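# Seat a matching bearing on its plate's bore

## Task

Some plates and bearings here do not go together. Using the drawing's requirements, pick one plate and one bearing that match, then set that bearing on that plate's bore with the plate the correct side up. If any bearing, even for a moment, touches a plate other than its proper match while centred over that plate's bore, the task fails. Do not touch the press (it sits inside a transparent guard) and leave the gauge idle at the end.

## Robot and tools

Robot: two UR12e-style arms, left_arm and right_arm, each with a six-joint chain (shoulder pan, shoulder lift, elbow, wrist 1, wrist 2, wrist 3) and a Robotiq 140 gripper whose fingers can fold when pushed near the palm or pressed tip-first on a surface. Grip parts near the fingertips for a true squeeze.

Scene frame: origin at table height midway between the nominal bases, +z up, +x out over the table, left_arm on the +y side. Bases sit near (+0.055, +0.547, +0.009) m for left_arm and (+0.006, -0.686, +0.009) m for right_arm. Reported end_effector_position (m) is the point between the closed pads; the gripper's fingers point along its own +z and open along its y. Fingertips extend about 33 mm past that point. Printed hand poses may be off by a few cm.

execute_actions: argument "actions" is a list holding one action (or empty, which just returns images). An action may contain "rows" (1 to 15 rows, each applied for one 1/30 s step), "steps" (1 to 450, default 15, at least the row count), "until", and a "gauge" key. Each row is one flat list of 18 numbers in [-1, 1]: left_arm's six joint values, then its gripper position, force_limit, speed; then the same nine for right_arm. Joint values are offsets from the Joint targets shown at the start of the call (not from the previous row), scaled so 1.0 = 1.481 rad for the two shoulder joints and 2.222 rad for the other four. Sending 0 for all six re-commands the current targets. Gripper position is absolute: +1 fully open (140 mm), about -0.8 pads touch, -1 close until blocked. force_limit -1..+1 sets grip strength (about 14 N up to 58 N at slow close; faster closes grip harder); speed -1..+1 sets finger speed (about 30 to 250 mm/s). To keep a gripper unchanged, repeat its last three numbers. After the last row the arms keep heading to the last target. "until" stops the action early on a gauge field, e.g. {"gauge": {"state": "busy"}} or [">=", 2] for numbers. {"gauge": {"measure": true}} starts a ~12 s reading; {"gauge": {"stop": true}} aborts it. "cameras" picks images: cam_low, cam_nest, cam_left_wrist, cam_right_wrist, or ["all"].

move: "target" is either one 18-number row or a list of up to 15 rows, same layout and scaling as above; all joint values in every row are offsets from the Joint targets at the call's start. Joints move together along a path. "speed" is the top joint speed in rad/s (0.01 to 3.14, default 0.5), one value or one per target. "blend" (rad) rounds corners between listed targets; 0 stops at each. "stop_force" (4 to 120 N, shared by both arms) ends an arm's path when its wrist sensor feels that much push against the motion; use it with a low speed for touching down, and omit it when lifting off. "zero" (default true) re-zeros the sensor first. "blocking": false returns early; call wait or stop before further motion. The result adds a "move:" line: done, off_target, moving, held or fault, plus limits=held when a check trimmed steps.

wait: "seconds" 0 to 10; arms hold their commands, devices keep running. stop: brakes a running move. zoom_image: "camera" and "region" [x0, y0, x1, y1] in pixels of that camera's latest image (max 504x504). show_instructions: displays the drawing page. zero_wrist_force: "arm" left_arm or right_arm. read_manual: licence text only. finished_scene: "scene" number (1 or 2); irreversible.

Results: Joint positions, velocities, targets and torques per arm (rad, rad/s, in column order), end-effector pose and velocity, Wrist force/torque in the hand's axes, Tool commands, and per gripper object_status (0 moving, 1 blocked while opening, 2 blocked while closing = holding, 3 reached target or pads met) and position_measured in counts (3 open, about 139 = 60 mm, 230 pads touching). Gauge fields: state (idle/busy), message, readings (count, rises when a reading completes), no_1 to no_5 (mm values for each numbered drawing requirement; 0.000 means not found), refusals. The gauge reads one round piece lying flat and still near its plate centre, with nothing else in view.

Other lines: "joint sent to its limit", "joint command not followed" (clearance check between arms), fault messages, MOTOR HOT.

Avoid: dropping or releasing moving parts, parts falling off the table, hard hits on fixed items, arms touching each other or one gripper squeezing the other's fingers. A contact force around 150 N or joint torque at its limit (wrist joints 51.3 N m, elbow 142) freezes that arm for 10 s. Long stretched holds overheat motors. Never let a wrong bearing rest centred on a wrong plate's bore; keep away from the guarded press; leave the gauge idle when finishing.

Each tool is called after ">>>" by a JSON object that holds its "op" and its "data", one argument or row to a line.

Reference images:

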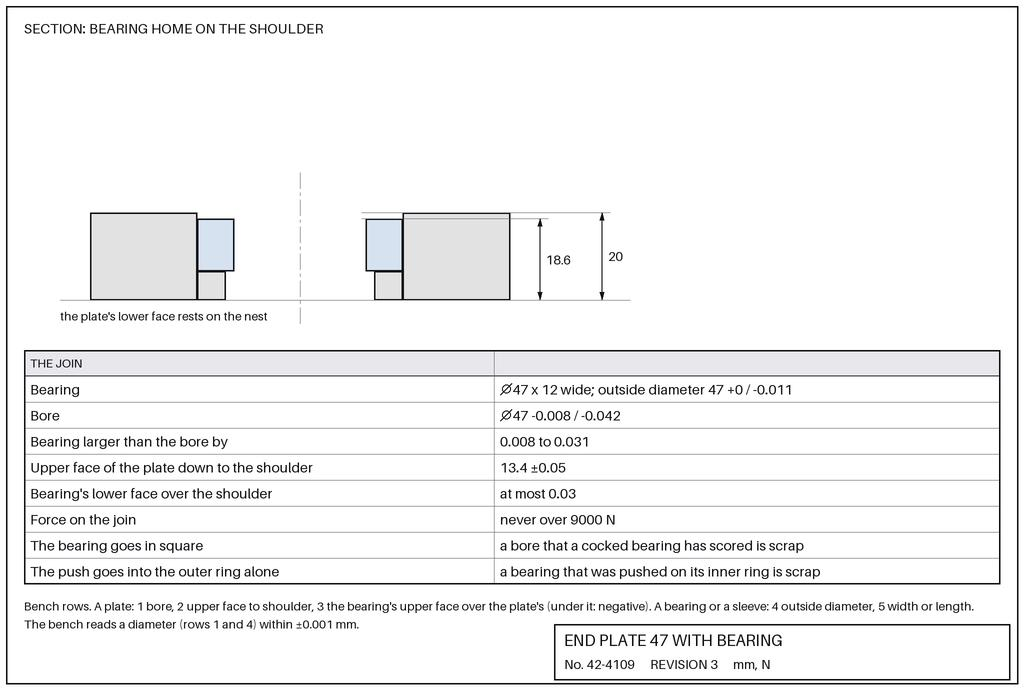

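## Session

>>> {"op": "execute_actions", "data": {
  "actions": []
}}

Scene clock: 0.00 s.
left_arm: end_effector_position=(+0.9259, +0.6386, +0.2143) position_measured=3 object_status=3 end_effector_quat_wxyz=(-0.204, +0.933, -0.020, +0.296) | right_arm: end_effector_position=(+0.7269, -0.7035, +0.2114) position_measured=3 object_status=3 end_effector_quat_wxyz=(-0.427, +0.587, +0.669, +0.161)
Joint positions: left_arm=[-0.309 -1.36 2.091 -2.82 -1.022 -3.259] | right_arm=[-0.476 -1.106 1.532 -1.137 -1.105 0.729]
Joint velocities: within noise
Joint torques (N m): no reading
Wrist force (N): no reading
Wrist torque (N m): no reading
Wrist force, peak (N): no reading
Joint targets: left_arm=[-0.309 -1.360 2.091 -2.820 -1.022 -3.259] | right_arm=[-0.476 -1.106 1.532 -1.137 -1.105 0.729]
Tool commands: left_gripper/position=+1.0 left_gripper/force_limit=+1.0 left_gripper/speed=+1.0 right_gripper/position=+1.0 right_gripper/force_limit=+1.0 right_gripper/speed=+1.0
gauge: message=nothing_yet readings=0 no_1=0.000 no_2=0.000 no_3=0.000 no_4=0.000 no_5=0.000

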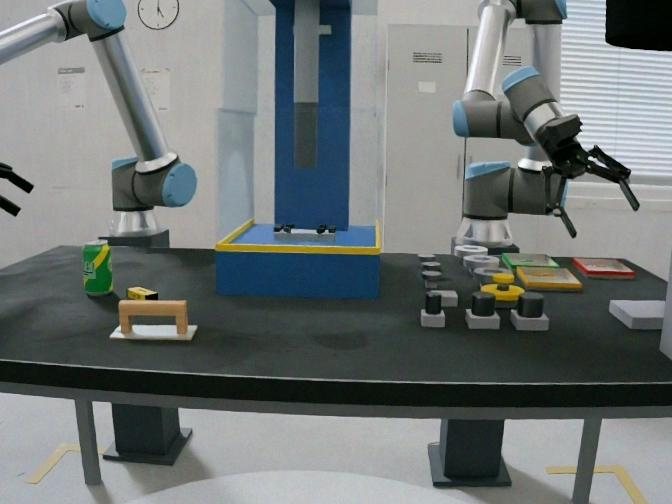

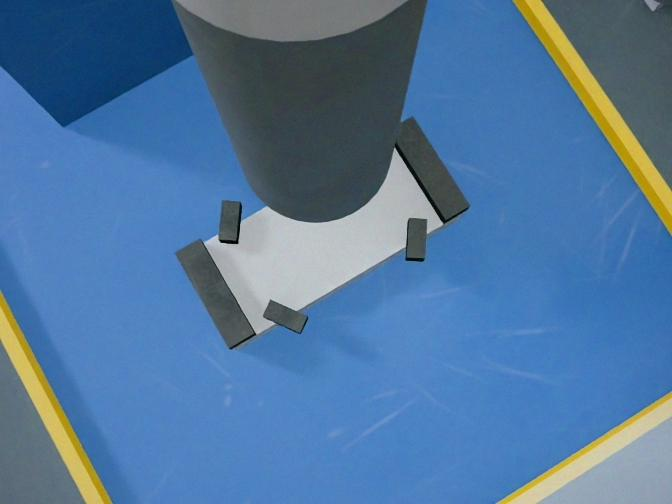

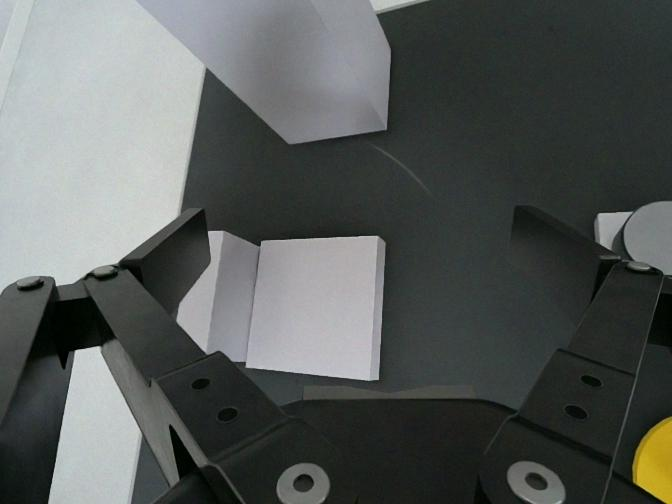

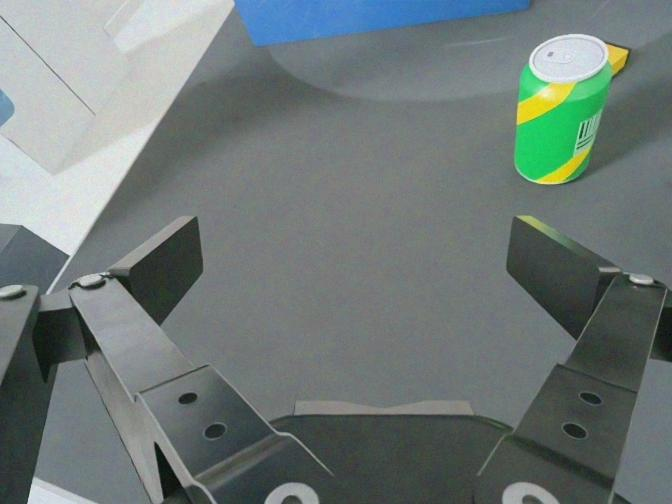

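>>> {"op": "zoom_image", "data": {
  "camera": "cam_low",
  "region": [390, 220, 672, 350]
}}

>>> {"op": "zoom_image", "data": {
  "camera": "cam_low",
  "region": [410, 230, 560, 340]
}}

Scaled by 1.787 from the camera's 672x504 image, which has a finer 960x720 frame.

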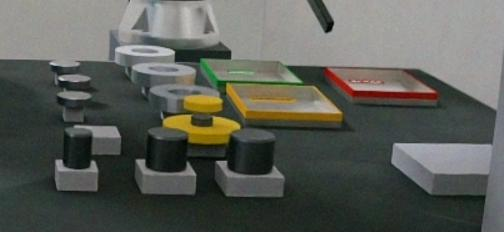

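Scaled by 3.360 from the camera's 672x504 image, which has a finer 960x720 frame.

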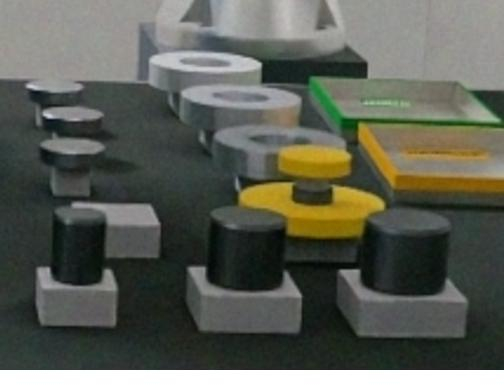

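>>> {"op": "move", "data": {
  "target": [-0.0851,-0.025,-0.2709,0.5207,-0.2471,-0.1431,1,1,1,0,0,0,0,0,0,1,1,1],
  "cameras": ["cam_left_wrist"]
}}

Scene clock: 59.50 s.
left_arm: end_effector_position=(+0.8494, +0.3702, +0.4002) position_measured=3 object_status=3 end_effector_quat_wxyz=(+0.000, +1.000, +0.000, +0.000) | right_arm: end_effector_position=(+0.7269, -0.7035, +0.2114) position_measured=3 object_status=3 end_effector_quat_wxyz=(-0.427, +0.587, +0.669, +0.161)
Joint positions: left_arm=[-0.435 -1.397 1.489 -1.663 -1.571 -3.577] | right_arm=[-0.476 -1.106 1.532 -1.137 -1.105 0.729]
Joint torques (N m): left_arm=[-18.23 -84.92 -54.86 -2.89 -3.62 -4.17] | right_arm=[-0.66 -82.35 -45.88 -0.99 0.69 -0.44]
Wrist force (N): left_arm=[-0.4 0.2 0.0] | right_arm=[0.0 0.6 0.2]
Wrist torque (N m): left_arm=[0.31 0.29 -0.05] | right_arm=[0.13 -0.01 0.00]
Wrist force, peak (N): left_arm=[-1.2 1.2 -1.6] | right_arm=[0.2 0.6 0.5]
Joint targets: left_arm=[-0.435 -1.397 1.489 -1.663 -1.571 -3.577] | right_arm=[-0.476 -1.106 1.532 -1.137 -1.105 0.729]
gauge: message=nothing_yet readings=0 no_1=0.000 no_2=0.000 no_3=0.000 no_4=0.000 no_5=0.000
move: done
camera_calibration:
cam_left_wrist: T_world_to_cam=[[-0.0000949401, -0.999882, -0.015372, 0.388668], [-0.934457, -0.0053849, 0.356036, 0.649632], [-0.356076, 0.0143983, -0.934346, 0.850262], [0, 0, 0, 1]] pos_world=[0.909848, 0.379878, 0.569122]
Images, in order (width x height): cam_left_wrist 672x504.

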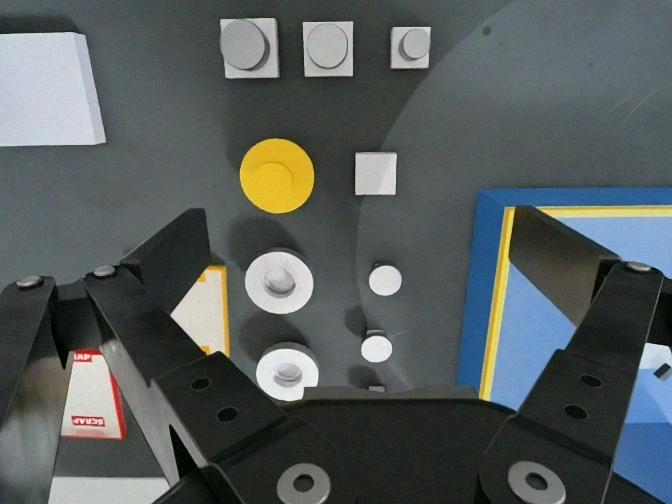

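>>> {"op": "zoom_image", "data": {
  "camera": "cam_left_wrist",
  "region": [230, 230, 430, 400]
}}

Scaled by 2.520 from the camera's 672x504 image, which has a finer 960x720 frame.

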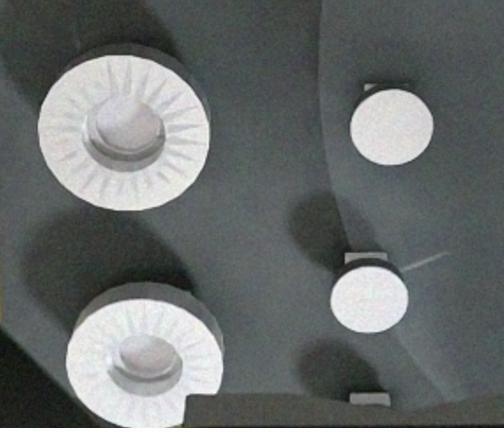

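>>> {"op": "move", "data": {
  "target": [-0.1364,-0.3251,0.2408,-0.0239,0,-0.0909,1,1,1,0,0,0,0,0,0,1,1,1],
  "cameras": ["cam_left_wrist"]
}}

>>> {"op": "zoom_image", "data": {
  "camera": "cam_left_wrist",
  "region": [180, 30, 440, 250]
}}

>>> {"op": "zoom_image", "data": {
  "camera": "cam_left_wrist",
  "region": [180, 200, 440, 400]
}}

Scene clock: 98.27 s.
left_arm: end_effector_position=(+0.5604, +0.3899, +0.3503) position_measured=3 object_status=3 end_effector_quat_wxyz=(+0.000, +1.000, +0.000, +0.000) | right_arm: end_effector_position=(+0.7269, -0.7035, +0.2114) position_measured=3 object_status=3 end_effector_quat_wxyz=(-0.427, +0.587, +0.669, +0.161)
Joint positions: left_arm=[-0.637 -1.878 2.024 -1.716 -1.571 -3.779] | right_arm=[-0.476 -1.106 1.532 -1.137 -1.105 0.729]
Joint torques (N m): left_arm=[-17 -40.96 -41.47 -7.99 -2.96 -4.07] | right_arm=[-0.1 -81.4 -46.65 -1.06 0.65 -0.67]
Wrist force (N): left_arm=[0.2 0.0 0.0] | right_arm=[0.0 0.3 0.2]
Wrist torque (N m): left_arm=[0.19 0.18 0.00] | right_arm=[0.08 0.01 0.00]
Wrist force, peak (N): left_arm=[-2.9 -0.8 0.8] | right_arm=[-0.2 0.7 0.2]
Joint targets: left_arm=[-0.637 -1.879 2.024 -1.716 -1.571 -3.779] | right_arm=[-0.476 -1.106 1.532 -1.137 -1.105 0.729]
gauge: message=nothing_yet readings=0 no_1=0.000 no_2=0.000 no_3=0.000 no_4=0.000 no_5=0.000
move: done
camera_calibration:
cam_left_wrist: T_world_to_cam=[[-0.000173143, -0.999879, -0.0155594, 0.407617], [-0.934299, -0.00538502, 0.35645, 0.397224], [-0.356491, 0.0145988, -0.934185, 0.700579], [0, 0, 0, 1]] pos_world=[0.620946, 0.399479, 0.519221]
Images, in order (width x height): cam_left_wrist 672x504.

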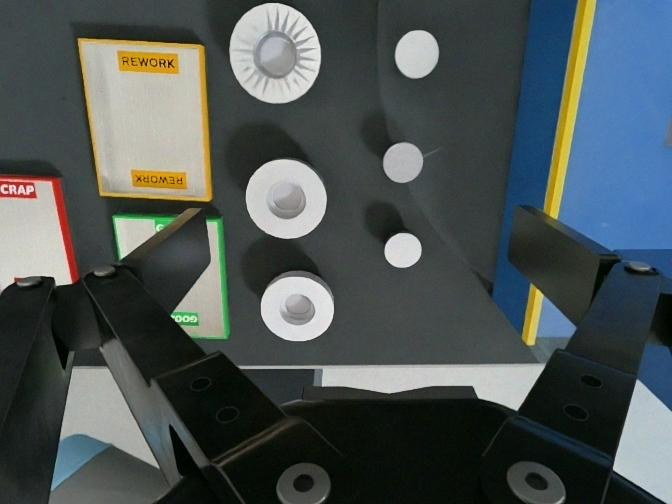

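Scaled by 1.938 from the camera's 672x504 image, which has a finer 960x720 frame.

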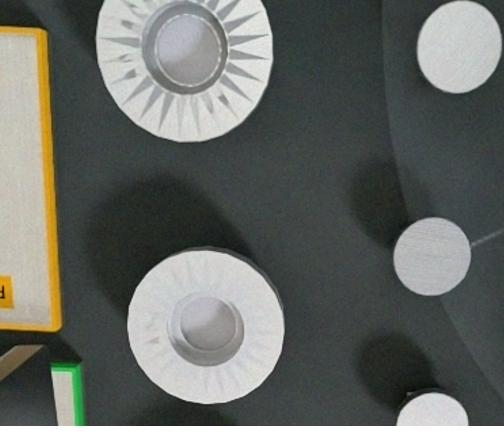

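Scaled by 1.938 from the camera's 672x504 image, which has a finer 960x720 frame.

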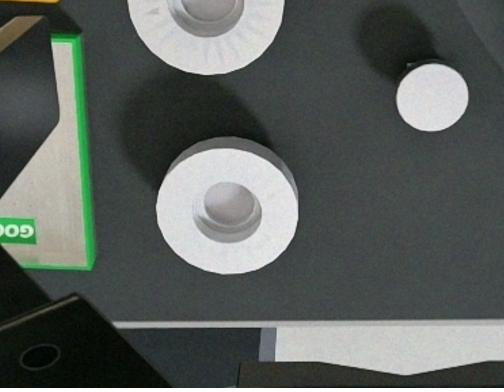

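>>> {"op": "move", "data": {
  "target": [0,0,0,0,0.4055,0.9037,1,1,1,0,0,0,0,0,0,1,1,1],
  "speed": 1,
  "cameras": ["cam_left_wrist","cam_low"]
}}

Scene clock: 151.70 s.
left_arm: end_effector_position=(+0.7191, +0.6045, +0.4793) position_measured=3 object_status=3 end_effector_quat_wxyz=(+0.406, -0.483, +0.759, +0.156) | right_arm: end_effector_position=(+0.7269, -0.7035, +0.2114) position_measured=3 object_status=3 end_effector_quat_wxyz=(-0.427, +0.587, +0.669, +0.161)
Joint positions: left_arm=[-0.637 -1.879 2.024 -1.716 -0.67 -1.771] | right_arm=[-0.476 -1.106 1.532 -1.137 -1.105 0.729]
Joint torques (N m): left_arm=[-14.75 -38.88 -43.9 -7.57 6.29 3.41] | right_arm=[-0.59 -82.53 -45.9 -1.02 0.37 -0.35]
Wrist force (N): left_arm=[1.1 -0.5 -0.8] | right_arm=[0.0 0.1 0.1]
Wrist torque (N m): left_arm=[-0.26 0.21 -0.25] | right_arm=[0.01 0.01 -0.01]
Wrist force, peak (N): left_arm=[1.5 -0.4 -0.6] | right_arm=[-0.2 0.6 0.2]
Joint targets: left_arm=[-0.637 -1.879 2.024 -1.716 -0.670 -1.771] | right_arm=[-0.476 -1.106 1.532 -1.137 -1.105 0.729]
gauge: message=nothing_yet readings=0 no_1=0.000 no_2=0.000 no_3=0.000 no_4=0.000 no_5=0.000
move: done
camera_calibration:
cam_left_wrist: T_world_to_cam=[[-0.854001, 0.493499, -0.164747, 0.407037], [0.0185947, 0.345406, 0.938269, -0.675578], [0.519939, 0.798219, -0.304153, -0.53138], [0, 0, 0, 1]] pos_world=[0.636457, 0.456634, 0.539312]
Images, in order (width x height): cam_low 672x504, cam_left_wrist 672x504.

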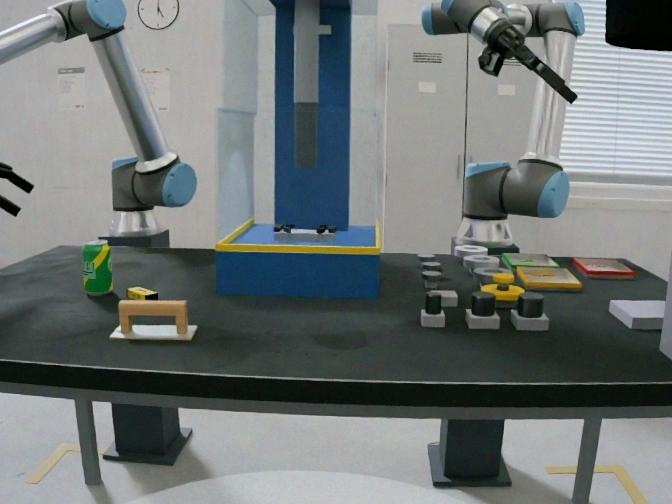

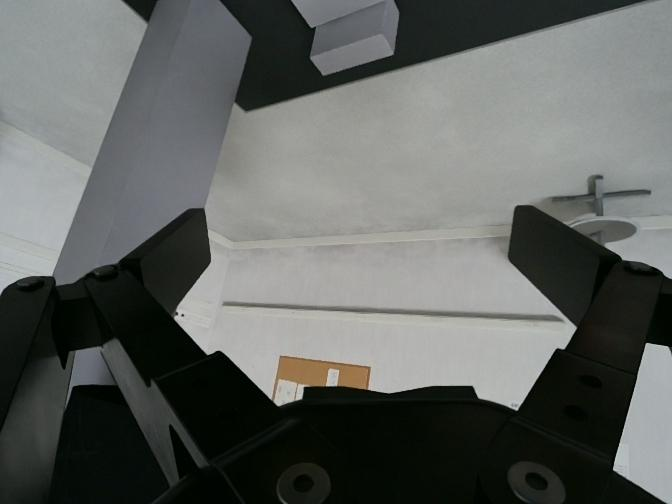

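>>> {"op": "move", "data": {
  "target": [0.0064,0.2047,0.0124,-0.1488,-0.4054,-0.8992,0.17,-1,0,0,0,0,0,0,0,1,1,1],
  "speed": 1,
  "cameras": ["cam_left_wrist"]
}}

>>> {"op": "zoom_image", "data": {
  "camera": "cam_left_wrist",
  "region": [230, 80, 430, 280]
}}

Scene clock: 207.97 s.
left_arm: end_effector_position=(+0.6633, +0.3213, +0.1999) position_measured=108 object_status=3 end_effector_quat_wxyz=(+0.000, +1.000, +0.000, +0.000) | right_arm: end_effector_position=(+0.7269, -0.7035, +0.2114) position_measured=3 object_status=3 end_effector_quat_wxyz=(-0.427, +0.587, +0.669, +0.161)
Joint positions: left_arm=[-0.627 -1.575 2.051 -2.046 -1.571 -3.768] | right_arm=[-0.476 -1.106 1.532 -1.137 -1.105 0.729]
Joint torques (N m): left_arm=[19.61 -37.55 -37.56 -8.14 -3.67 -4.2] | right_arm=[-2.7 -82.97 -44.94 -0.91 0.09 -0.68]
Wrist force (N): left_arm=[0.0 -0.2 0.3] | right_arm=[0.0 0.2 -0.3]
Wrist torque (N m): left_arm=[0.13 0.23 -0.07] | right_arm=[0.04 0.00 0.00]
Wrist force, peak (N): left_arm=[0.8 -1.6 1.5] | right_arm=[-0.2 0.7 -0.2]
Joint targets: left_arm=[-0.627 -1.575 2.051 -2.046 -1.571 -3.769] | right_arm=[-0.476 -1.106 1.532 -1.137 -1.105 0.729]
gauge: message=nothing_yet readings=0 no_1=0.000 no_2=0.000 no_3=0.000 no_4=0.000 no_5=0.000
move: done
camera_calibration:
cam_left_wrist: T_world_to_cam=[[-0.000943842, -0.999873, -0.0159075, 0.337288], [-0.934346, -0.00478715, 0.356335, 0.54639], [-0.356366, 0.0151995, -0.934223, 0.597454], [0, 0, 0, 1]] pos_world=[0.723748, 0.330779, 0.368822]
Images, in order (width x height): cam_left_wrist 672x504.

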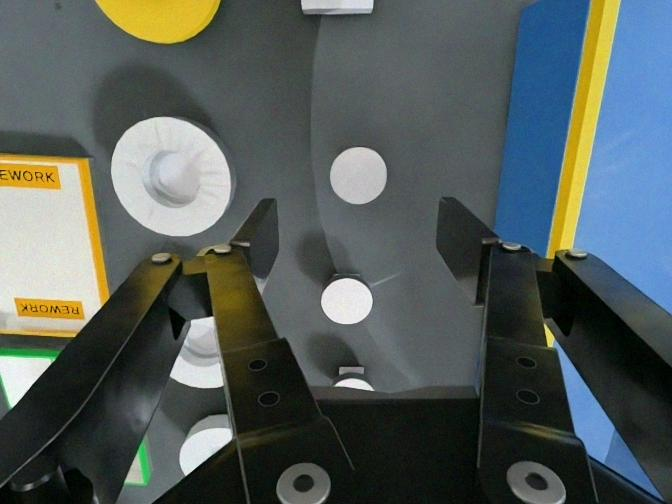

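Scaled by 2.520 from the camera's 672x504 image, which has a finer 960x720 frame.

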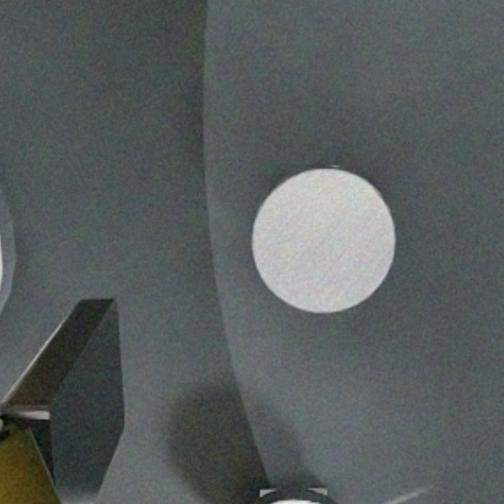

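>>> {"op": "move", "data": {
  "target": [0,0.1097,0.0609,-0.1340,0,0,0.17,-1,0,0,0,0,0,0,0,1,1,1],
  "stop_force": 25,
  "speed": 0.3
}}

>>> {"op": "execute_actions", "data": {
  "actions": [
    {"rows":[[0,0,0,0,0,0,-1,-1,-1,0,0,0,0,0,0,1,1,1]],"steps":100}
  ]
}}

Scene clock: 226.70 s.
left_arm: end_effector_position=(+0.6632, +0.3213, +0.0547) position_measured=108 object_status=3 end_effector_quat_wxyz=(+0.000, +1.000, +0.000, +0.000) | right_arm: end_effector_position=(+0.7269, -0.7035, +0.2114) position_measured=3 object_status=3 end_effector_quat_wxyz=(-0.427, +0.587, +0.669, +0.161)
Joint positions: left_arm=[-0.627 -1.413 2.187 -2.344 -1.571 -3.769] | right_arm=[-0.476 -1.106 1.532 -1.137 -1.105 0.729]
Joint torques (N m): left_arm=[10.93 -43.66 -29.76 -8.08 -3.43 -3.9] | right_arm=[-1.69 -79.8 -45.15 -1.07 0.24 -0.73]
Wrist force (N): left_arm=[-0.2 -0.5 0.2] | right_arm=[0.0 0.3 0.0]
Wrist torque (N m): left_arm=[0.11 0.28 -0.05] | right_arm=[0.06 0.00 -0.01]
Wrist force, peak (N): left_arm=[-0.1 -0.5 1.9] | right_arm=[-0.1 0.6 -0.2]
Joint targets: left_arm=[-0.627 -1.413 2.187 -2.344 -1.571 -3.769] | right_arm=[-0.476 -1.106 1.532 -1.137 -1.105 0.729]
gauge: message=nothing_yet readings=0 no_1=0.000 no_2=0.000 no_3=0.000 no_4=0.000 no_5=0.000
move: done

Scene clock: 230.23 s.
left_arm: end_effector_position=(+0.6632, +0.3213, +0.0547) position_measured=160 object_status=2 end_effector_quat_wxyz=(+0.000, +1.000, +0.000, +0.000) | right_arm: end_effector_position=(+0.7269, -0.7035, +0.2114) position_measured=3 object_status=3 end_effector_quat_wxyz=(-0.427, +0.587, +0.669, +0.161)
Joint positions: left_arm=[-0.627 -1.413 2.187 -2.344 -1.571 -3.769] | right_arm=[-0.476 -1.106 1.532 -1.137 -1.105 0.729]
Joint torques (N m): left_arm=[8.09 -45.53 -29.97 -4.9 -0.72 -3.82] | right_arm=[1.15 -80.8 -44.84 -0.99 0.13 -0.61]
Wrist force (N): left_arm=[-2.2 -2.6 -9.3] | right_arm=[0.0 0.1 0.1]
Wrist torque (N m): left_arm=[0.23 0.16 -0.05] | right_arm=[0.03 0.00 0.00]
Wrist force, peak (N): left_arm=[-2.5 -2.7 -9.5] | right_arm=[-0.1 0.6 -0.2]
Joint targets: left_arm=[-0.627 -1.413 2.187 -2.344 -1.571 -3.769] | right_arm=[-0.476 -1.106 1.532 -1.137 -1.105 0.729]
gauge: message=nothing_yet readings=0 no_1=0.000 no_2=0.000 no_3=0.000 no_4=0.000 no_5=0.000

>>> {"op": "move", "data": {
  "target": [
    [0,-0.1097,-0.0609,0.1340,0,0,-1,-1,-1,0,0,0,0,0,0,1,1,1],
    [0.4558,0.1822,-0.2331,0.1117,0,1.0,-1,-1,-1,0,0,0,0,0,0,1,1,1]
  ],
  "speed": [0.4,1.0],
  "blend": [0.05,0],
  "cameras": ["cam_left_wrist","cam_low"]
}}

Scene clock: 257.10 s.
left_arm: end_effector_position=(+0.9139, +0.7625, +0.1197) position_measured=160 object_status=2 end_effector_quat_wxyz=(+0.000, +0.715, -0.699, +0.000) | right_arm: end_effector_position=(+0.7269, -0.7035, +0.2114) position_measured=3 object_status=3 end_effector_quat_wxyz=(-0.427, +0.587, +0.669, +0.161)
Joint positions: left_arm=[0.048 -1.143 1.669 -2.096 -1.571 -1.547] | right_arm=[-0.476 -1.106 1.532 -1.137 -1.105 0.729]
Joint torques (N m): left_arm=[19.91 -76.8 -49.92 -8.15 2.74 3.9] | right_arm=[-0.42 -82.28 -45.19 -1.14 0.17 -0.47]
Wrist force (N): left_arm=[-0.4 0.2 1.7] | right_arm=[0.1 0.3 0.2]
Wrist torque (N m): left_arm=[0.12 0.44 -0.22] | right_arm=[0.07 -0.01 0.00]
Wrist force, peak (N): left_arm=[-2.3 -2.7 -9.8] | right_arm=[0.3 0.6 0.0]
Joint targets: left_arm=[0.048 -1.143 1.669 -2.096 -1.571 -1.547] | right_arm=[-0.476 -1.106 1.532 -1.137 -1.105 0.729]
gauge: message=nothing_yet readings=0 no_1=0.000 no_2=0.000 no_3=0.000 no_4=0.000 no_5=0.000
move: done
camera_calibration:
cam_left_wrist: T_world_to_cam=[[-0.999616, -0.0234346, -0.0147687, 0.945459], [-0.0271602, 0.933956, 0.356356, -0.733534], [0.0054423, 0.35662, -0.934234, 0.0141917], [0, 0, 0, 1]] pos_world=[0.925096, 0.702184, 0.288621]
Images, in order (width x height): cam_low 672x504, cam_left_wrist 672x504.

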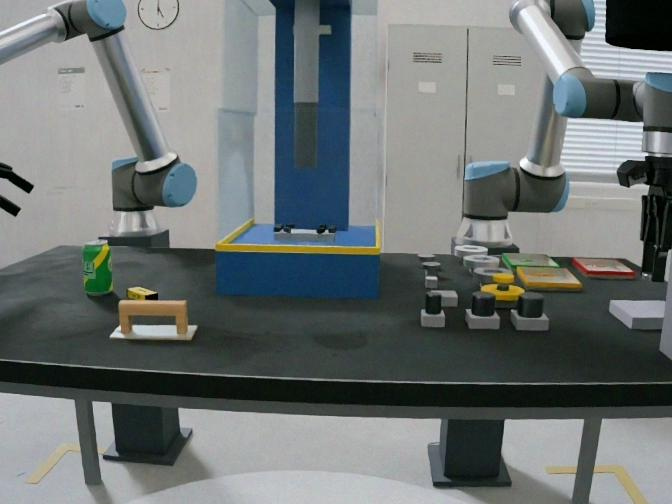

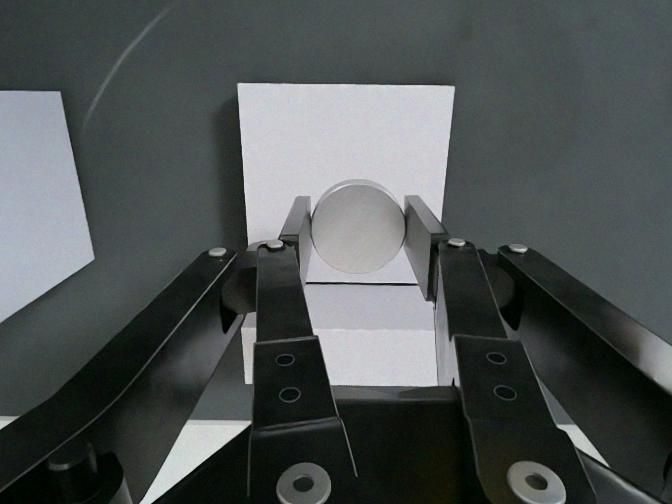

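>>> {"op": "move", "data": {
  "target": [0,0.046,0.0226,-0.0532,0,0,-1,-1,-1,0,0,0,0,0,0,1,1,1],
  "speed": 0.04,
  "stop_force": 7
}}

Scene clock: 270.63 s.
left_arm: end_effector_position=(+0.9145, +0.7626, +0.0580) position_measured=160 object_status=2 end_effector_quat_wxyz=(+0.000, +0.715, -0.699, +0.000) | right_arm: end_effector_position=(+0.7269, -0.7035, +0.2114) position_measured=3 object_status=3 end_effector_quat_wxyz=(-0.427, +0.587, +0.669, +0.161)
Joint positions: left_arm=[0.048 -1.087 1.71 -2.193 -1.571 -1.547] | right_arm=[-0.476 -1.106 1.532 -1.137 -1.105 0.729]
Joint torques (N m): left_arm=[15.63 -104.51 -47.07 -3.06 2.54 3.5] | right_arm=[-0.21 -81.11 -45.89 -1.08 0.17 -0.61]
Wrist force (N): left_arm=[-0.2 -0.1 2.3] | right_arm=[0.0 0.1 -0.1]
Wrist torque (N m): left_arm=[0.11 0.41 -0.21] | right_arm=[0.02 0.01 -0.01]
Wrist force, peak (N): left_arm=[0.0 5.9 -11.1] | right_arm=[-0.3 0.7 -0.2]
Joint targets: left_arm=[0.048 -1.087 1.710 -2.193 -1.571 -1.547] | right_arm=[-0.476 -1.106 1.532 -1.137 -1.105 0.729]
gauge: message=nothing_yet readings=0 no_1=0.000 no_2=0.000 no_3=0.000 no_4=0.000 no_5=0.000
move: contact (left_arm); left_arm: the wrist 1 is farthest, 0.021 rad from its target

>>> {"op": "execute_actions", "data": {
  "actions": [
    {"rows":[[0,0,0,0,0,0,0.17,-1,-0.5,0,0,0,0,0,0,1,1,1]],"steps":30}
  ]
}}

>>> {"op": "move", "data": {
  "target": [
    [0,-0.0382,-0.0185,0.0436,0,0,0.17,-1,-0.5,0,0,0,0,0,0,1,1,1],
    [-0.4558,-0.33,0.1537,0.0659,0,-1,0.17,-1,-0.5,0,0,0,0,0,0,1,1,1]
  ],
  "speed": [0.3,1.2],
  "blend": [0.02,0]
}}

>>> {"op": "execute_actions", "data": {
  "actions": [
    {"gauge":{"measure":true},"steps":420,"until":{"gauge":{"readings":[">",0]}}}
  ],
  "cameras": ["cam_left_wrist"]
}}

Scene clock: 295.57 s.
left_arm: end_effector_position=(+0.9145, +0.7626, +0.0580) position_measured=108 object_status=3 end_effector_quat_wxyz=(+0.000, +0.715, -0.699, +0.000) | right_arm: end_effector_position=(+0.7269, -0.7035, +0.2114) position_measured=3 object_status=3 end_effector_quat_wxyz=(-0.427, +0.587, +0.669, +0.161)
Joint positions: left_arm=[0.048 -1.087 1.71 -2.193 -1.571 -1.547] | right_arm=[-0.476 -1.106 1.532 -1.137 -1.105 0.729]
Joint torques (N m): left_arm=[-12.09 -101.48 -44.31 -3.07 2.8 3.59] | right_arm=[0.65 -82.7 -45.12 -0.84 0.12 -0.49]
Wrist force (N): left_arm=[-0.1 0.0 1.5] | right_arm=[0.2 0.4 0.1]
Wrist torque (N m): left_arm=[0.13 0.37 -0.21] | right_arm=[0.09 -0.04 -0.01]
Wrist force, peak (N): left_arm=[-0.2 0.0 2.7] | right_arm=[0.0 0.5 -0.5]
Joint targets: left_arm=[0.048 -1.087 1.710 -2.193 -1.571 -1.547] | right_arm=[-0.476 -1.106 1.532 -1.137 -1.105 0.729]
gauge: message=nothing_yet readings=0 no_1=0.000 no_2=0.000 no_3=0.000 no_4=0.000 no_5=0.000

Scene clock: 298.53 s.
left_arm: end_effector_position=(+0.6633, +0.3213, +0.2001) position_measured=108 object_status=3 end_effector_quat_wxyz=(+0.000, +1.000, +0.000, +0.000) | right_arm: end_effector_position=(+0.7269, -0.7035, +0.2114) position_measured=3 object_status=3 end_effector_quat_wxyz=(-0.427, +0.587, +0.669, +0.161)
Joint positions: left_arm=[-0.627 -1.576 2.051 -2.046 -1.571 -3.768] | right_arm=[-0.476 -1.106 1.532 -1.137 -1.105 0.729]
Joint torques (N m): left_arm=[-17.35 -62.96 -37.18 -2.94 3.15 -4.22] | right_arm=[0.05 -81.31 -44.19 -1.09 -0.09 -0.83]
Wrist force (N): left_arm=[0.0 0.1 0.2] | right_arm=[0.1 0.2 0.0]
Wrist torque (N m): left_arm=[0.20 0.22 -0.08] | right_arm=[0.05 -0.03 -0.01]
Wrist force, peak (N): left_arm=[-0.3 0.3 4.0] | right_arm=[-0.2 0.6 -0.2]
Joint targets: left_arm=[-0.627 -1.576 2.051 -2.046 -1.571 -3.769] | right_arm=[-0.476 -1.106 1.532 -1.137 -1.105 0.729]
gauge: message=nothing_yet readings=0 no_1=0.000 no_2=0.000 no_3=0.000 no_4=0.000 no_5=0.000
move: done

Scene clock: 310.73 s.
left_arm: end_effector_position=(+0.6632, +0.3213, +0.2001) position_measured=108 object_status=3 end_effector_quat_wxyz=(+0.000, +1.000, +0.000, +0.000) | right_arm: end_effector_position=(+0.7269, -0.7035, +0.2114) position_measured=3 object_status=3 end_effector_quat_wxyz=(-0.427, +0.587, +0.669, +0.161)
Joint positions: left_arm=[-0.627 -1.576 2.051 -2.046 -1.571 -3.769] | right_arm=[-0.476 -1.106 1.532 -1.137 -1.105 0.729]
Joint torques (N m): left_arm=[-16.3 -62.44 -37.77 -3 3.06 -4.17] | right_arm=[2.56 -82.37 -44.07 -1.01 -0.48 -0.82]
Wrist force (N): left_arm=[-0.1 0.2 0.2] | right_arm=[0.2 0.4 -0.2]
Wrist torque (N m): left_arm=[0.22 0.23 -0.08] | right_arm=[0.10 -0.04 -0.01]
Wrist force, peak (N): left_arm=[-0.1 0.3 0.9] | right_arm=[0.4 0.3 -0.4]
Joint targets: left_arm=[-0.627 -1.576 2.051 -2.046 -1.571 -3.769] | right_arm=[-0.476 -1.106 1.532 -1.137 -1.105 0.729]
Tool commands: left_gripper/position=+0.17 left_gripper/force_limit=-1.0 left_gripper/speed=-0.5 right_gripper/position=+1.0 right_gripper/force_limit=+1.0 right_gripper/speed=+1.0
gauge: message=measure_taken readings=1 no_1=0.000 no_2=0.000 no_3=0.000 no_4=46.998 no_5=11.999
camera_calibration:
cam_left_wrist: T_world_to_cam=[[-0.00066846, -0.99988, -0.0154758, 0.337035], [-0.934491, -0.00488459, 0.355954, 0.546469], [-0.355986, 0.0146999, -0.934376, 0.597644], [0, 0, 0, 1]] pos_world=[0.723649, 0.330878, 0.369122]
Images, in order (width x height): cam_left_wrist 672x504.

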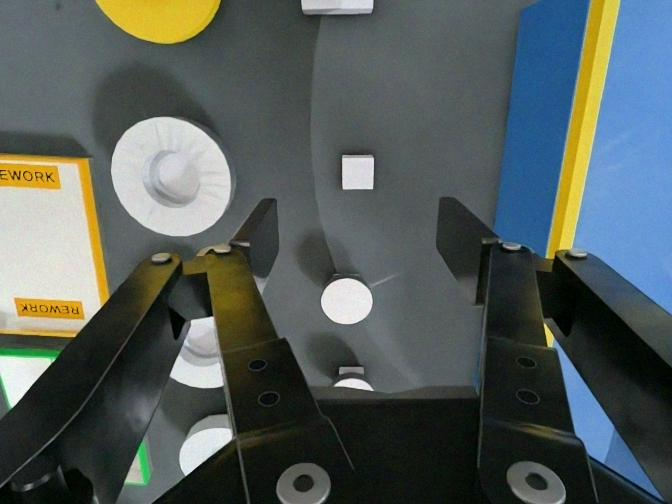

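>>> {"op": "move", "data": {
  "target": [
    [0.4558,0.2918,-0.1722,-0.0223,0,1,0.17,-1,-0.5,0,0,0,0,0,0,1,1,1],
    [0.4558,0.33,-0.1537,-0.0659,0,1,0.17,-1,-0.5,0,0,0,0,0,0,1,1,1]
  ],
  "speed": [1.2,0.2],
  "blend": [0.02,0]
}}

>>> {"op": "execute_actions", "data": {
  "actions": [
    {"rows":[[0,0,0,0,0,0,-1,-1,-1,0,0,0,0,0,0,1,1,1]],"steps":100}
  ]
}}

>>> {"op": "move", "data": {
  "target": [
    [0,-0.0382,-0.0185,0.0436,0,0,-1,-1,-1,0,0,0,0,0,0,1,1,1],
    [-0.4558,-0.33,0.1537,0.0659,0,-1,-1,-1,-1,0,0,0,0,0,0,1,1,1]
  ],
  "speed": [0.3,1.0],
  "blend": [0.02,0],
  "cameras": ["cam_left_wrist"]
}}

Scene clock: 332.83 s.
left_arm: end_effector_position=(+0.9145, +0.7626, +0.0582) position_measured=108 object_status=3 end_effector_quat_wxyz=(+0.000, +0.715, -0.699, +0.000) | right_arm: end_effector_position=(+0.7269, -0.7035, +0.2114) position_measured=3 object_status=3 end_effector_quat_wxyz=(-0.427, +0.587, +0.669, +0.161)
Joint positions: left_arm=[0.048 -1.087 1.71 -2.193 -1.571 -1.547] | right_arm=[-0.476 -1.106 1.532 -1.137 -1.105 0.729]
Joint torques (N m): left_arm=[20.17 -77.48 -33.67 -8.03 2.89 3.67] | right_arm=[0.71 -82.32 -44.39 -0.68 -0.03 -0.92]
Wrist force (N): left_arm=[-0.4 0.1 1.5] | right_arm=[-0.1 0.2 0.0]
Wrist torque (N m): left_arm=[0.17 0.44 -0.21] | right_arm=[0.06 0.02 0.00]
Wrist force, peak (N): left_arm=[-0.2 0.3 2.9] | right_arm=[0.1 0.8 -0.2]
Joint targets: left_arm=[0.048 -1.087 1.710 -2.193 -1.571 -1.547] | right_arm=[-0.476 -1.106 1.532 -1.137 -1.105 0.729]
gauge: message=measure_taken readings=1 no_1=0.000 no_2=0.000 no_3=0.000 no_4=46.998 no_5=11.999
move: done

Scene clock: 336.37 s.
left_arm: end_effector_position=(+0.9145, +0.7626, +0.0580) position_measured=160 object_status=2 end_effector_quat_wxyz=(+0.000, +0.715, -0.699, +0.000) | right_arm: end_effector_position=(+0.7269, -0.7035, +0.2114) position_measured=3 object_status=3 end_effector_quat_wxyz=(-0.427, +0.587, +0.669, +0.161)
Joint positions: left_arm=[0.048 -1.087 1.71 -2.193 -1.571 -1.547] | right_arm=[-0.476 -1.106 1.532 -1.137 -1.105 0.729]
Joint torques (N m): left_arm=[17.89 -77.38 -34.87 -4.36 2.69 3.62] | right_arm=[-0.59 -81.15 -44.84 -1.13 -0.51 -0.87]
Wrist force (N): left_arm=[0.4 2.9 -6.5] | right_arm=[0.1 0.2 -0.2]
Wrist torque (N m): left_arm=[0.09 0.38 -0.22] | right_arm=[0.04 -0.02 -0.01]
Wrist force, peak (N): left_arm=[0.4 3.1 -6.7] | right_arm=[0.1 0.4 -0.5]
Joint targets: left_arm=[0.048 -1.087 1.710 -2.193 -1.571 -1.547] | right_arm=[-0.476 -1.106 1.532 -1.137 -1.105 0.729]
gauge: message=measure_taken readings=1 no_1=0.000 no_2=0.000 no_3=0.000 no_4=46.998 no_5=11.999

Scene clock: 339.63 s.
left_arm: end_effector_position=(+0.6633, +0.3213, +0.2001) position_measured=160 object_status=2 end_effector_quat_wxyz=(+0.000, +1.000, +0.000, +0.000) | right_arm: end_effector_position=(+0.7269, -0.7035, +0.2114) position_measured=3 object_status=3 end_effector_quat_wxyz=(-0.427, +0.587, +0.669, +0.161)
Joint positions: left_arm=[-0.627 -1.576 2.051 -2.046 -1.571 -3.768] | right_arm=[-0.476 -1.106 1.532 -1.137 -1.105 0.729]
Joint torques (N m): left_arm=[-18.06 -62.9 -38.09 -2.97 2.88 -4.35] | right_arm=[0.06 -81.42 -44.72 -0.98 -0.49 -0.83]
Wrist force (N): left_arm=[0.1 -0.1 1.6] | right_arm=[0.0 0.1 -0.1]
Wrist torque (N m): left_arm=[0.16 0.19 -0.07] | right_arm=[0.01 0.01 -0.01]
Wrist force, peak (N): left_arm=[0.6 2.7 -6.6] | right_arm=[-0.1 0.4 -0.5]
Joint targets: left_arm=[-0.627 -1.576 2.051 -2.046 -1.571 -3.769] | right_arm=[-0.476 -1.106 1.532 -1.137 -1.105 0.729]
gauge: message=measure_taken readings=1 no_1=0.000 no_2=0.000 no_3=0.000 no_4=46.998 no_5=11.999
move: done
camera_calibration:
cam_left_wrist: T_world_to_cam=[[-0.000890876, -0.999879, -0.0154986, 0.337204], [-0.934491, -0.00468487, 0.355956, 0.546403], [-0.355986, 0.0148004, -0.934374, 0.597609], [0, 0, 0, 1]] pos_world=[0.723649, 0.330878, 0.369122]
Images, in order (width x height): cam_left_wrist 672x504.

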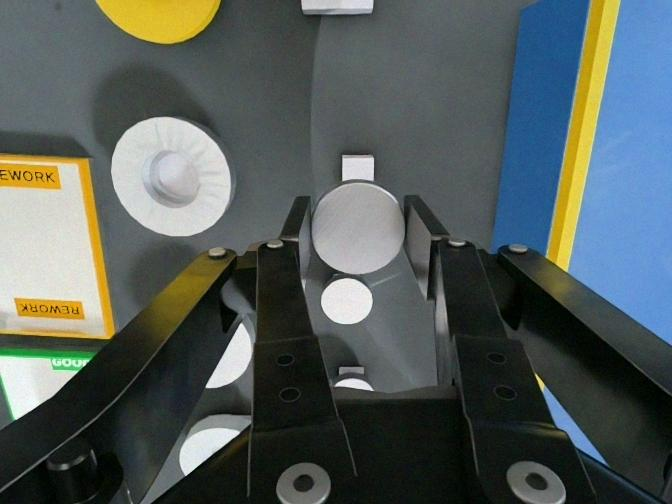

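>>> {"op": "move", "data": {
  "target": [
    [0,0.094,0.0523,-0.115,0,0,-1,-1,-1,0,0,0,0,0,0,1,1,1],
    [0,0.116,0.0645,-0.1418,0,0,-1,-1,-1,0,0,0,0,0,0,1,1,1]
  ],
  "speed": [0.2,0.04],
  "blend": [0.01,0],
  "stop_force": 7
}}

Scene clock: 352.67 s.
left_arm: end_effector_position=(+0.6632, +0.3213, +0.0548) position_measured=160 object_status=2 end_effector_quat_wxyz=(+0.000, +1.000, +0.000, +0.000) | right_arm: end_effector_position=(+0.7269, -0.7035, +0.2114) position_measured=3 object_status=3 end_effector_quat_wxyz=(-0.427, +0.587, +0.669, +0.161)
Joint positions: left_arm=[-0.627 -1.413 2.187 -2.345 -1.571 -3.769] | right_arm=[-0.476 -1.106 1.532 -1.137 -1.105 0.729]
Joint torques (N m): left_arm=[-15.69 -70.75 -43.24 -3.08 2.69 -4.26] | right_arm=[-0.55 -82.05 -43.83 -1.05 -0.42 -0.95]
Wrist force (N): left_arm=[-0.2 -0.4 0.9] | right_arm=[0.4 0.3 -0.4]
Wrist torque (N m): left_arm=[0.15 0.27 -0.05] | right_arm=[0.06 -0.08 -0.01]
Wrist force, peak (N): left_arm=[-1.0 -3.8 -12.8] | right_arm=[0.3 0.4 -0.5]
Joint targets: left_arm=[-0.627 -1.413 2.187 -2.345 -1.571 -3.769] | right_arm=[-0.476 -1.106 1.532 -1.137 -1.105 0.729]
gauge: message=measure_taken readings=1 no_1=0.000 no_2=0.000 no_3=0.000 no_4=46.998 no_5=11.999
move: contact (left_arm); path passed 1 of 2 targets; left_arm: the wrist 1 is farthest, 0.016 rad from its target

>>> {"op": "execute_actions", "data": {
  "actions": [
    {"rows":[[0,0,0,0,0,0,0.64,-1,-0.5,0,0,0,0,0,0,1,1,1]],"steps":40}
  ]
}}

>>> {"op": "move", "data": {
  "target": [
    [0,-0.11,-0.0609,0.1343,0,0,0.64,-1,-0.5,0,0,0,0,0,0,1,1,1],
    [0.1442,-0.1517,-0.0343,0.1355,0,0.0961,0.64,-1,-0.5,0,0,0,0,0,0,1,1,1]
  ],
  "speed": [0.5,0.7],
  "blend": [0.03,0],
  "cameras": ["cam_left_wrist"]
}}

>>> {"op": "zoom_image", "data": {
  "camera": "cam_left_wrist",
  "region": [250, 80, 470, 280]
}}

Scene clock: 385.97 s.
left_arm: end_effector_position=(+0.6632, +0.3213, +0.0548) position_measured=48 object_status=3 end_effector_quat_wxyz=(+0.000, +1.000, +0.000, +0.000) | right_arm: end_effector_position=(+0.7269, -0.7035, +0.2114) position_measured=3 object_status=3 end_effector_quat_wxyz=(-0.427, +0.587, +0.669, +0.161)
Joint positions: left_arm=[-0.627 -1.413 2.187 -2.345 -1.571 -3.769] | right_arm=[-0.476 -1.106 1.532 -1.137 -1.105 0.729]
Joint torques (N m): left_arm=[4.56 -67.4 -39.82 -3.39 2.75 -3.64] | right_arm=[-0.32 -81.21 -43.11 -1.14 -0.39 -0.84]
Wrist force (N): left_arm=[-0.2 -0.4 0.0] | right_arm=[0.1 0.2 -0.4]
Wrist torque (N m): left_arm=[0.14 0.27 -0.06] | right_arm=[0.05 -0.01 -0.01]
Wrist force, peak (N): left_arm=[-0.4 -0.6 1.3] | right_arm=[-0.1 0.4 -0.6]
Joint targets: left_arm=[-0.627 -1.413 2.187 -2.345 -1.571 -3.769] | right_arm=[-0.476 -1.106 1.532 -1.137 -1.105 0.729]
gauge: message=measure_taken readings=1 no_1=0.000 no_2=0.000 no_3=0.000 no_4=46.998 no_5=11.999

Scene clock: 387.53 s.
left_arm: end_effector_position=(+0.6630, +0.4702, +0.2001) position_measured=48 object_status=3 end_effector_quat_wxyz=(+0.000, +1.000, +0.000, +0.000) | right_arm: end_effector_position=(+0.7269, -0.7035, +0.2114) position_measured=3 object_status=3 end_effector_quat_wxyz=(-0.427, +0.587, +0.669, +0.161)
Joint positions: left_arm=[-0.414 -1.638 2.111 -2.044 -1.571 -3.555] | right_arm=[-0.476 -1.106 1.532 -1.137 -1.105 0.729]
Joint torques (N m): left_arm=[20.21 -57.08 -37.71 -2.92 2.74 3.72] | right_arm=[-1.32 -82.38 -43.95 -0.97 -0.21 -0.81]
Wrist force (N): left_arm=[-0.3 0.8 0.6] | right_arm=[0.1 0.1 -0.3]
Wrist torque (N m): left_arm=[0.43 0.24 -0.23] | right_arm=[0.02 -0.01 -0.01]
Wrist force, peak (N): left_arm=[-0.8 4.1 -1.9] | right_arm=[0.1 0.3 -0.6]
Joint targets: left_arm=[-0.414 -1.638 2.111 -2.044 -1.571 -3.555] | right_arm=[-0.476 -1.106 1.532 -1.137 -1.105 0.729]
gauge: message=measure_taken readings=1 no_1=0.000 no_2=0.000 no_3=0.000 no_4=46.998 no_5=11.999
move: done
camera_calibration:
cam_left_wrist: T_world_to_cam=[[-0.000706757, -0.999879, -0.0155697, 0.485977], [-0.934412, -0.0048855, 0.356161, 0.546911], [-0.356194, 0.0148002, -0.934295, 0.595362], [0, 0, 0, 1]] pos_world=[0.723448, 0.479779, 0.369022]
Images, in order (width x height): cam_left_wrist 672x504.

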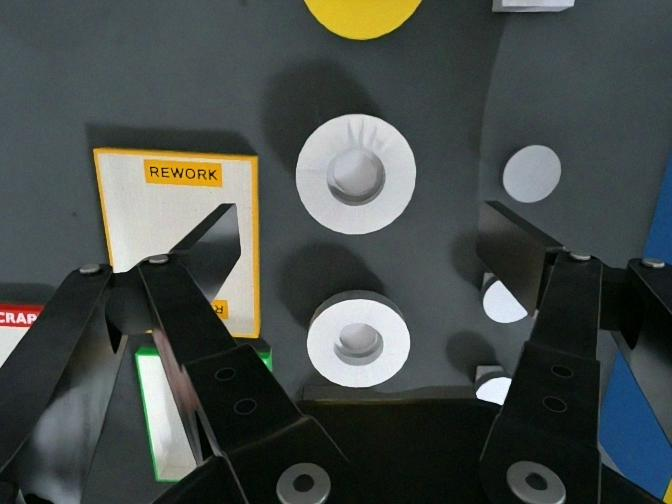

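Scaled by 2.291 from the camera's 672x504 image, which has a finer 960x720 frame.

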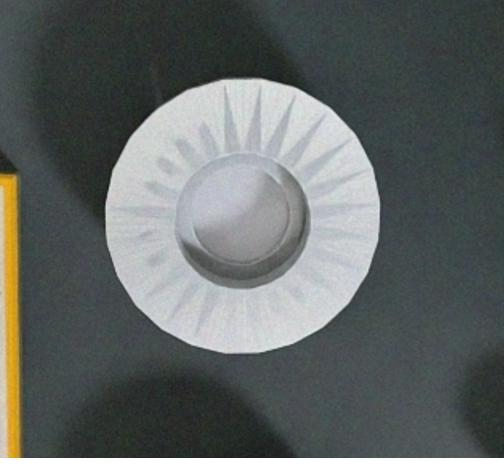

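>>> {"op": "move", "data": {
  "target": [0,0.1161,0.0639,-0.1413,0,0,0.64,-1,-0.5,0,0,0,0,0,0,1,1,1],
  "stop_force": 25,
  "speed": 0.3
}}

>>> {"op": "execute_actions", "data": {
  "actions": [
    {"rows":[[0,0,0,0,0,0,-1,-0.3,-1,0,0,0,0,0,0,1,1,1]],"steps":75}
  ]
}}

Scene clock: 409.60 s.
left_arm: end_effector_position=(+0.6630, +0.4704, +0.0537) position_measured=48 object_status=3 end_effector_quat_wxyz=(+0.000, +1.000, +0.000, +0.000) | right_arm: end_effector_position=(+0.7269, -0.7035, +0.2114) position_measured=3 object_status=3 end_effector_quat_wxyz=(-0.427, +0.587, +0.669, +0.161)
Joint positions: left_arm=[-0.414 -1.466 2.253 -2.357 -1.571 -3.555] | right_arm=[-0.476 -1.106 1.532 -1.137 -1.105 0.729]
Joint torques (N m): left_arm=[11.55 -37.45 -29.12 -8.15 2.66 3.57] | right_arm=[-1.01 -82.57 -43.9 -1.17 -0.38 -1.12]
Wrist force (N): left_arm=[-0.2 0.2 0.1] | right_arm=[0.4 0.3 -0.3]
Wrist torque (N m): left_arm=[0.22 0.29 -0.28] | right_arm=[0.06 -0.08 -0.01]
Wrist force, peak (N): left_arm=[-0.4 0.1 1.7] | right_arm=[0.0 0.1 -0.7]
Joint targets: left_arm=[-0.414 -1.466 2.253 -2.357 -1.571 -3.555] | right_arm=[-0.476 -1.106 1.532 -1.137 -1.105 0.729]
gauge: message=measure_taken readings=1 no_1=0.000 no_2=0.000 no_3=0.000 no_4=46.998 no_5=11.999
move: done

Scene clock: 412.30 s.
left_arm: end_effector_position=(+0.6630, +0.4704, +0.0537) position_measured=84 object_status=2 end_effector_quat_wxyz=(+0.000, +1.000, +0.000, +0.000) | right_arm: end_effector_position=(+0.7269, -0.7035, +0.2114) position_measured=3 object_status=3 end_effector_quat_wxyz=(-0.427, +0.587, +0.669, +0.161)
Joint positions: left_arm=[-0.414 -1.466 2.253 -2.357 -1.571 -3.555] | right_arm=[-0.476 -1.106 1.532 -1.137 -1.105 0.729]
Joint torques (N m): left_arm=[3.52 -41.3 -29.33 -4.21 2.7 3.53] | right_arm=[-2.21 -82.98 -44.72 -1.02 -0.43 -0.72]
Wrist force (N): left_arm=[-2.5 -0.8 -12.7] | right_arm=[-0.2 0.1 -0.3]
Wrist torque (N m): left_arm=[0.31 0.25 -0.27] | right_arm=[0.03 0.05 -0.01]
Wrist force, peak (N): left_arm=[-2.5 -0.9 -13.1] | right_arm=[0.0 0.3 -0.5]
Joint targets: left_arm=[-0.414 -1.466 2.253 -2.357 -1.571 -3.555] | right_arm=[-0.476 -1.106 1.532 -1.137 -1.105 0.729]
gauge: message=measure_taken readings=1 no_1=0.000 no_2=0.000 no_3=0.000 no_4=46.998 no_5=11.999

>>> {"op": "move", "data": {
  "target": [
    [0,-0.1161,-0.0639,0.1413,0,0,-1,-0.3,-1,0,0,0,0,0,0,1,1,1],
    [0.3115,0.2175,-0.2627,0.1178,0,0.9026,-1,-0.3,-1,0,0,0,0,0,0,1,1,1]
  ],
  "speed": [0.4,0.9],
  "blend": [0.05,0],
  "cameras": ["cam_left_wrist"]
}}

>>> {"op": "move", "data": {
  "target": [
    [0,0.033,0.0165,-0.038,0,0,-1,-0.3,-1,0,0,0,0,0,0,1,1,1],
    [0,0.046,0.0226,-0.0532,0,0,-1,-0.3,-1,0,0,0,0,0,0,1,1,1]
  ],
  "speed": [0.1,0.04],
  "blend": [0.01,0],
  "stop_force": 8
}}

Scene clock: 430.50 s.
left_arm: end_effector_position=(+0.9137, +0.7623, +0.1202) position_measured=84 object_status=2 end_effector_quat_wxyz=(+0.000, +0.716, -0.698, +0.000) | right_arm: end_effector_position=(+0.7269, -0.7035, +0.2114) position_measured=3 object_status=3 end_effector_quat_wxyz=(-0.427, +0.587, +0.669, +0.161)
Joint positions: left_arm=[0.048 -1.144 1.669 -2.096 -1.571 -1.55] | right_arm=[-0.476 -1.106 1.532 -1.137 -1.105 0.729]
Joint torques (N m): left_arm=[18.92 -76.78 -51.43 -8.5 2.64 3.65] | right_arm=[0.83 -82.65 -43.23 -1.09 -0.58 -0.62]
Wrist force (N): left_arm=[-0.3 0.2 3.9] | right_arm=[-0.1 0.2 -0.2]
Wrist torque (N m): left_arm=[0.12 0.41 -0.22] | right_arm=[0.04 0.02 -0.01]
Wrist force, peak (N): left_arm=[-2.5 -1.0 -13.2] | right_arm=[0.1 0.6 -0.5]
Joint targets: left_arm=[0.048 -1.144 1.669 -2.096 -1.571 -1.550] | right_arm=[-0.476 -1.106 1.532 -1.137 -1.105 0.729]
gauge: message=measure_taken readings=1 no_1=0.000 no_2=0.000 no_3=0.000 no_4=46.998 no_5=11.999
move: done
camera_calibration:
cam_left_wrist: T_world_to_cam=[[-0.999542, -0.0261707, -0.0151635, 0.947335], [-0.0298573, 0.933881, 0.356337, -0.731072], [0.00483529, 0.356626, -0.934235, 0.0152516], [0, 0, 0, 1]] pos_world=[0.925, 0.702087, 0.289121]
Images, in order (width x height): cam_left_wrist 672x504.

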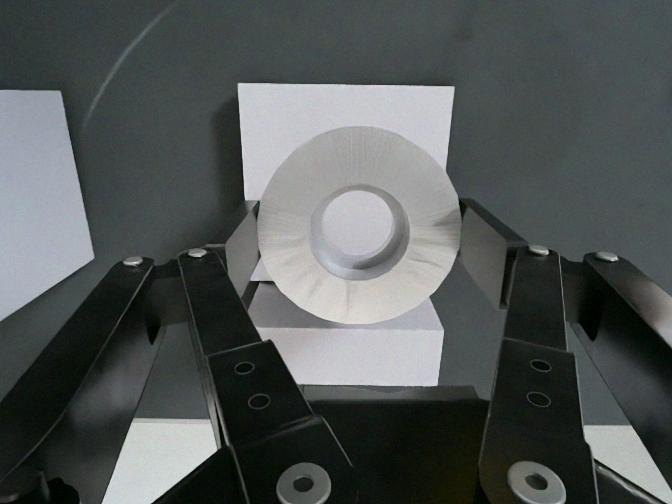

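Scene clock: 432.93 s.
left_arm: end_effector_position=(+0.9140, +0.7624, +0.0572) position_measured=84 object_status=2 end_effector_quat_wxyz=(+0.000, +0.716, -0.698, +0.000) | right_arm: end_effector_position=(+0.7269, -0.7035, +0.2114) position_measured=3 object_status=3 end_effector_quat_wxyz=(-0.427, +0.587, +0.669, +0.161)
Joint positions: left_arm=[0.048 -1.087 1.712 -2.194 -1.571 -1.55] | right_arm=[-0.476 -1.106 1.532 -1.137 -1.105 0.729]
Joint torques (N m): left_arm=[11.75 -106.16 -48.54 -3.2 2.64 3.59] | right_arm=[0.9 -82.25 -44.01 -1.05 -0.49 -1.01]
Wrist force (N): left_arm=[-0.2 0.1 4.6] | right_arm=[-0.1 0.4 -0.3]
Wrist torque (N m): left_arm=[0.17 0.40 -0.21] | right_arm=[0.08 0.02 0.00]
Wrist force, peak (N): left_arm=[0.5 7.7 -20.1] | right_arm=[0.0 0.5 -0.5]
Joint targets: left_arm=[0.048 -1.087 1.712 -2.194 -1.571 -1.550] | right_arm=[-0.476 -1.106 1.532 -1.137 -1.105 0.729]
gauge: message=measure_taken readings=1 no_1=0.000 no_2=0.000 no_3=0.000 no_4=46.998 no_5=11.999
move: contact (left_arm); path passed 1 of 2 targets; left_arm: the wrist 1 is farthest, 0.020 rad from its target

>>> {"op": "execute_actions", "data": {
  "actions": [
    {"rows":[[0,0,0,0,0,0,0.6,-1,-0.5,0,0,0,0,0,0,1,1,1]],"steps":20}
  ]
}}

>>> {"op": "move", "data": {
  "target": [
    [0,-0.0382,-0.0194,0.0443,0,0,0.6,-1,-0.5,0,0,0,0,0,0,1,1,1],
    [-0.4558,-0.33,0.153,0.0663,0,-0.9987,0.6,-1,-0.5,0,0,0,0,0,0,1,1,1]
  ],
  "speed": [0.25,1.2],
  "blend": [0,0]
}}

>>> {"op": "execute_actions", "data": {
  "actions": [
    {"gauge":{"measure":true},"rows":[[0,0,0,0,0,0,0.17,-1,-0.5,0,0,0,0,0,0,1,1,1]],"steps":420,"until":{"gauge":{"readings":[">",1]}}}
  ]
}}

Scene clock: 458.27 s.
left_arm: end_effector_position=(+0.9140, +0.7624, +0.0572) position_measured=53 object_status=3 end_effector_quat_wxyz=(+0.000, +0.716, -0.698, +0.000) | right_arm: end_effector_position=(+0.7269, -0.7035, +0.2114) position_measured=3 object_status=3 end_effector_quat_wxyz=(-0.427, +0.587, +0.669, +0.161)
Joint positions: left_arm=[0.048 -1.087 1.711 -2.194 -1.571 -1.55] | right_arm=[-0.476 -1.106 1.532 -1.137 -1.105 0.729]
Joint torques (N m): left_arm=[-12.31 -96.34 -39.5 -3.41 2.74 2.94] | right_arm=[1.43 -82.1 -43.82 -1.19 -0.62 -0.9]
Wrist force (N): left_arm=[0.0 0.2 1.5] | right_arm=[-0.2 0.2 -0.5]
Wrist torque (N m): left_arm=[0.17 0.35 -0.22] | right_arm=[0.04 0.05 -0.01]
Wrist force, peak (N): left_arm=[0.0 0.2 4.9] | right_arm=[-0.1 0.5 -0.7]
Joint targets: left_arm=[0.048 -1.087 1.712 -2.194 -1.571 -1.550] | right_arm=[-0.476 -1.106 1.532 -1.137 -1.105 0.729]
gauge: message=measure_taken readings=1 no_1=0.000 no_2=0.000 no_3=0.000 no_4=46.998 no_5=11.999

Scene clock: 461.73 s.
left_arm: end_effector_position=(+0.6634, +0.3211, +0.2001) position_measured=53 object_status=3 end_effector_quat_wxyz=(+0.000, +1.000, +0.000, +0.000) | right_arm: end_effector_position=(+0.7269, -0.7035, +0.2114) position_measured=3 object_status=3 end_effector_quat_wxyz=(-0.427, +0.587, +0.669, +0.161)
Joint positions: left_arm=[-0.627 -1.576 2.051 -2.047 -1.571 -3.768] | right_arm=[-0.476 -1.106 1.532 -1.137 -1.105 0.729]
Joint torques (N m): left_arm=[-17.8 -63.38 -37.78 -3.06 2.86 -4.3] | right_arm=[-0.12 -83.59 -43.78 -0.9 -0.42 -0.7]
Wrist force (N): left_arm=[-0.2 -0.2 0.6] | right_arm=[0.1 0.1 -0.2]
Wrist torque (N m): left_arm=[0.14 0.26 -0.08] | right_arm=[0.01 -0.02 -0.01]
Wrist force, peak (N): left_arm=[-0.2 0.4 3.7] | right_arm=[0.2 0.4 -0.6]
Joint targets: left_arm=[-0.627 -1.576 2.051 -2.047 -1.571 -3.769] | right_arm=[-0.476 -1.106 1.532 -1.137 -1.105 0.729]
gauge: message=measure_taken readings=1 no_1=0.000 no_2=0.000 no_3=0.000 no_4=46.998 no_5=11.999
move: done

Scene clock: 473.93 s.
left_arm: end_effector_position=(+0.6634, +0.3210, +0.2001) position_measured=108 object_status=3 end_effector_quat_wxyz=(+0.000, +1.000, +0.000, +0.000) | right_arm: end_effector_position=(+0.7269, -0.7035, +0.2114) position_measured=3 object_status=3 end_effector_quat_wxyz=(-0.427, +0.587, +0.669, +0.161)
Joint positions: left_arm=[-0.627 -1.576 2.051 -2.047 -1.571 -3.769] | right_arm=[-0.476 -1.106 1.532 -1.137 -1.105 0.729]
Joint torques (N m): left_arm=[-16.77 -63.23 -40.12 -3.41 2.91 -3.98] | right_arm=[-0.08 -82.95 -44.66 -1.17 -0.64 -1]
Wrist force (N): left_arm=[0.2 -0.3 0.5] | right_arm=[0.1 0.3 -0.3]
Wrist torque (N m): left_arm=[0.12 0.18 -0.08] | right_arm=[0.05 -0.02 -0.01]
Wrist force, peak (N): left_arm=[-0.2 -0.1 1.0] | right_arm=[-0.2 0.7 -0.4]
Joint targets: left_arm=[-0.627 -1.576 2.051 -2.047 -1.571 -3.769] | right_arm=[-0.476 -1.106 1.532 -1.137 -1.105 0.729]
gauge: message=measure_taken readings=2 no_1=46.986 no_2=13.400 no_3=0.000 no_4=0.000 no_5=0.000


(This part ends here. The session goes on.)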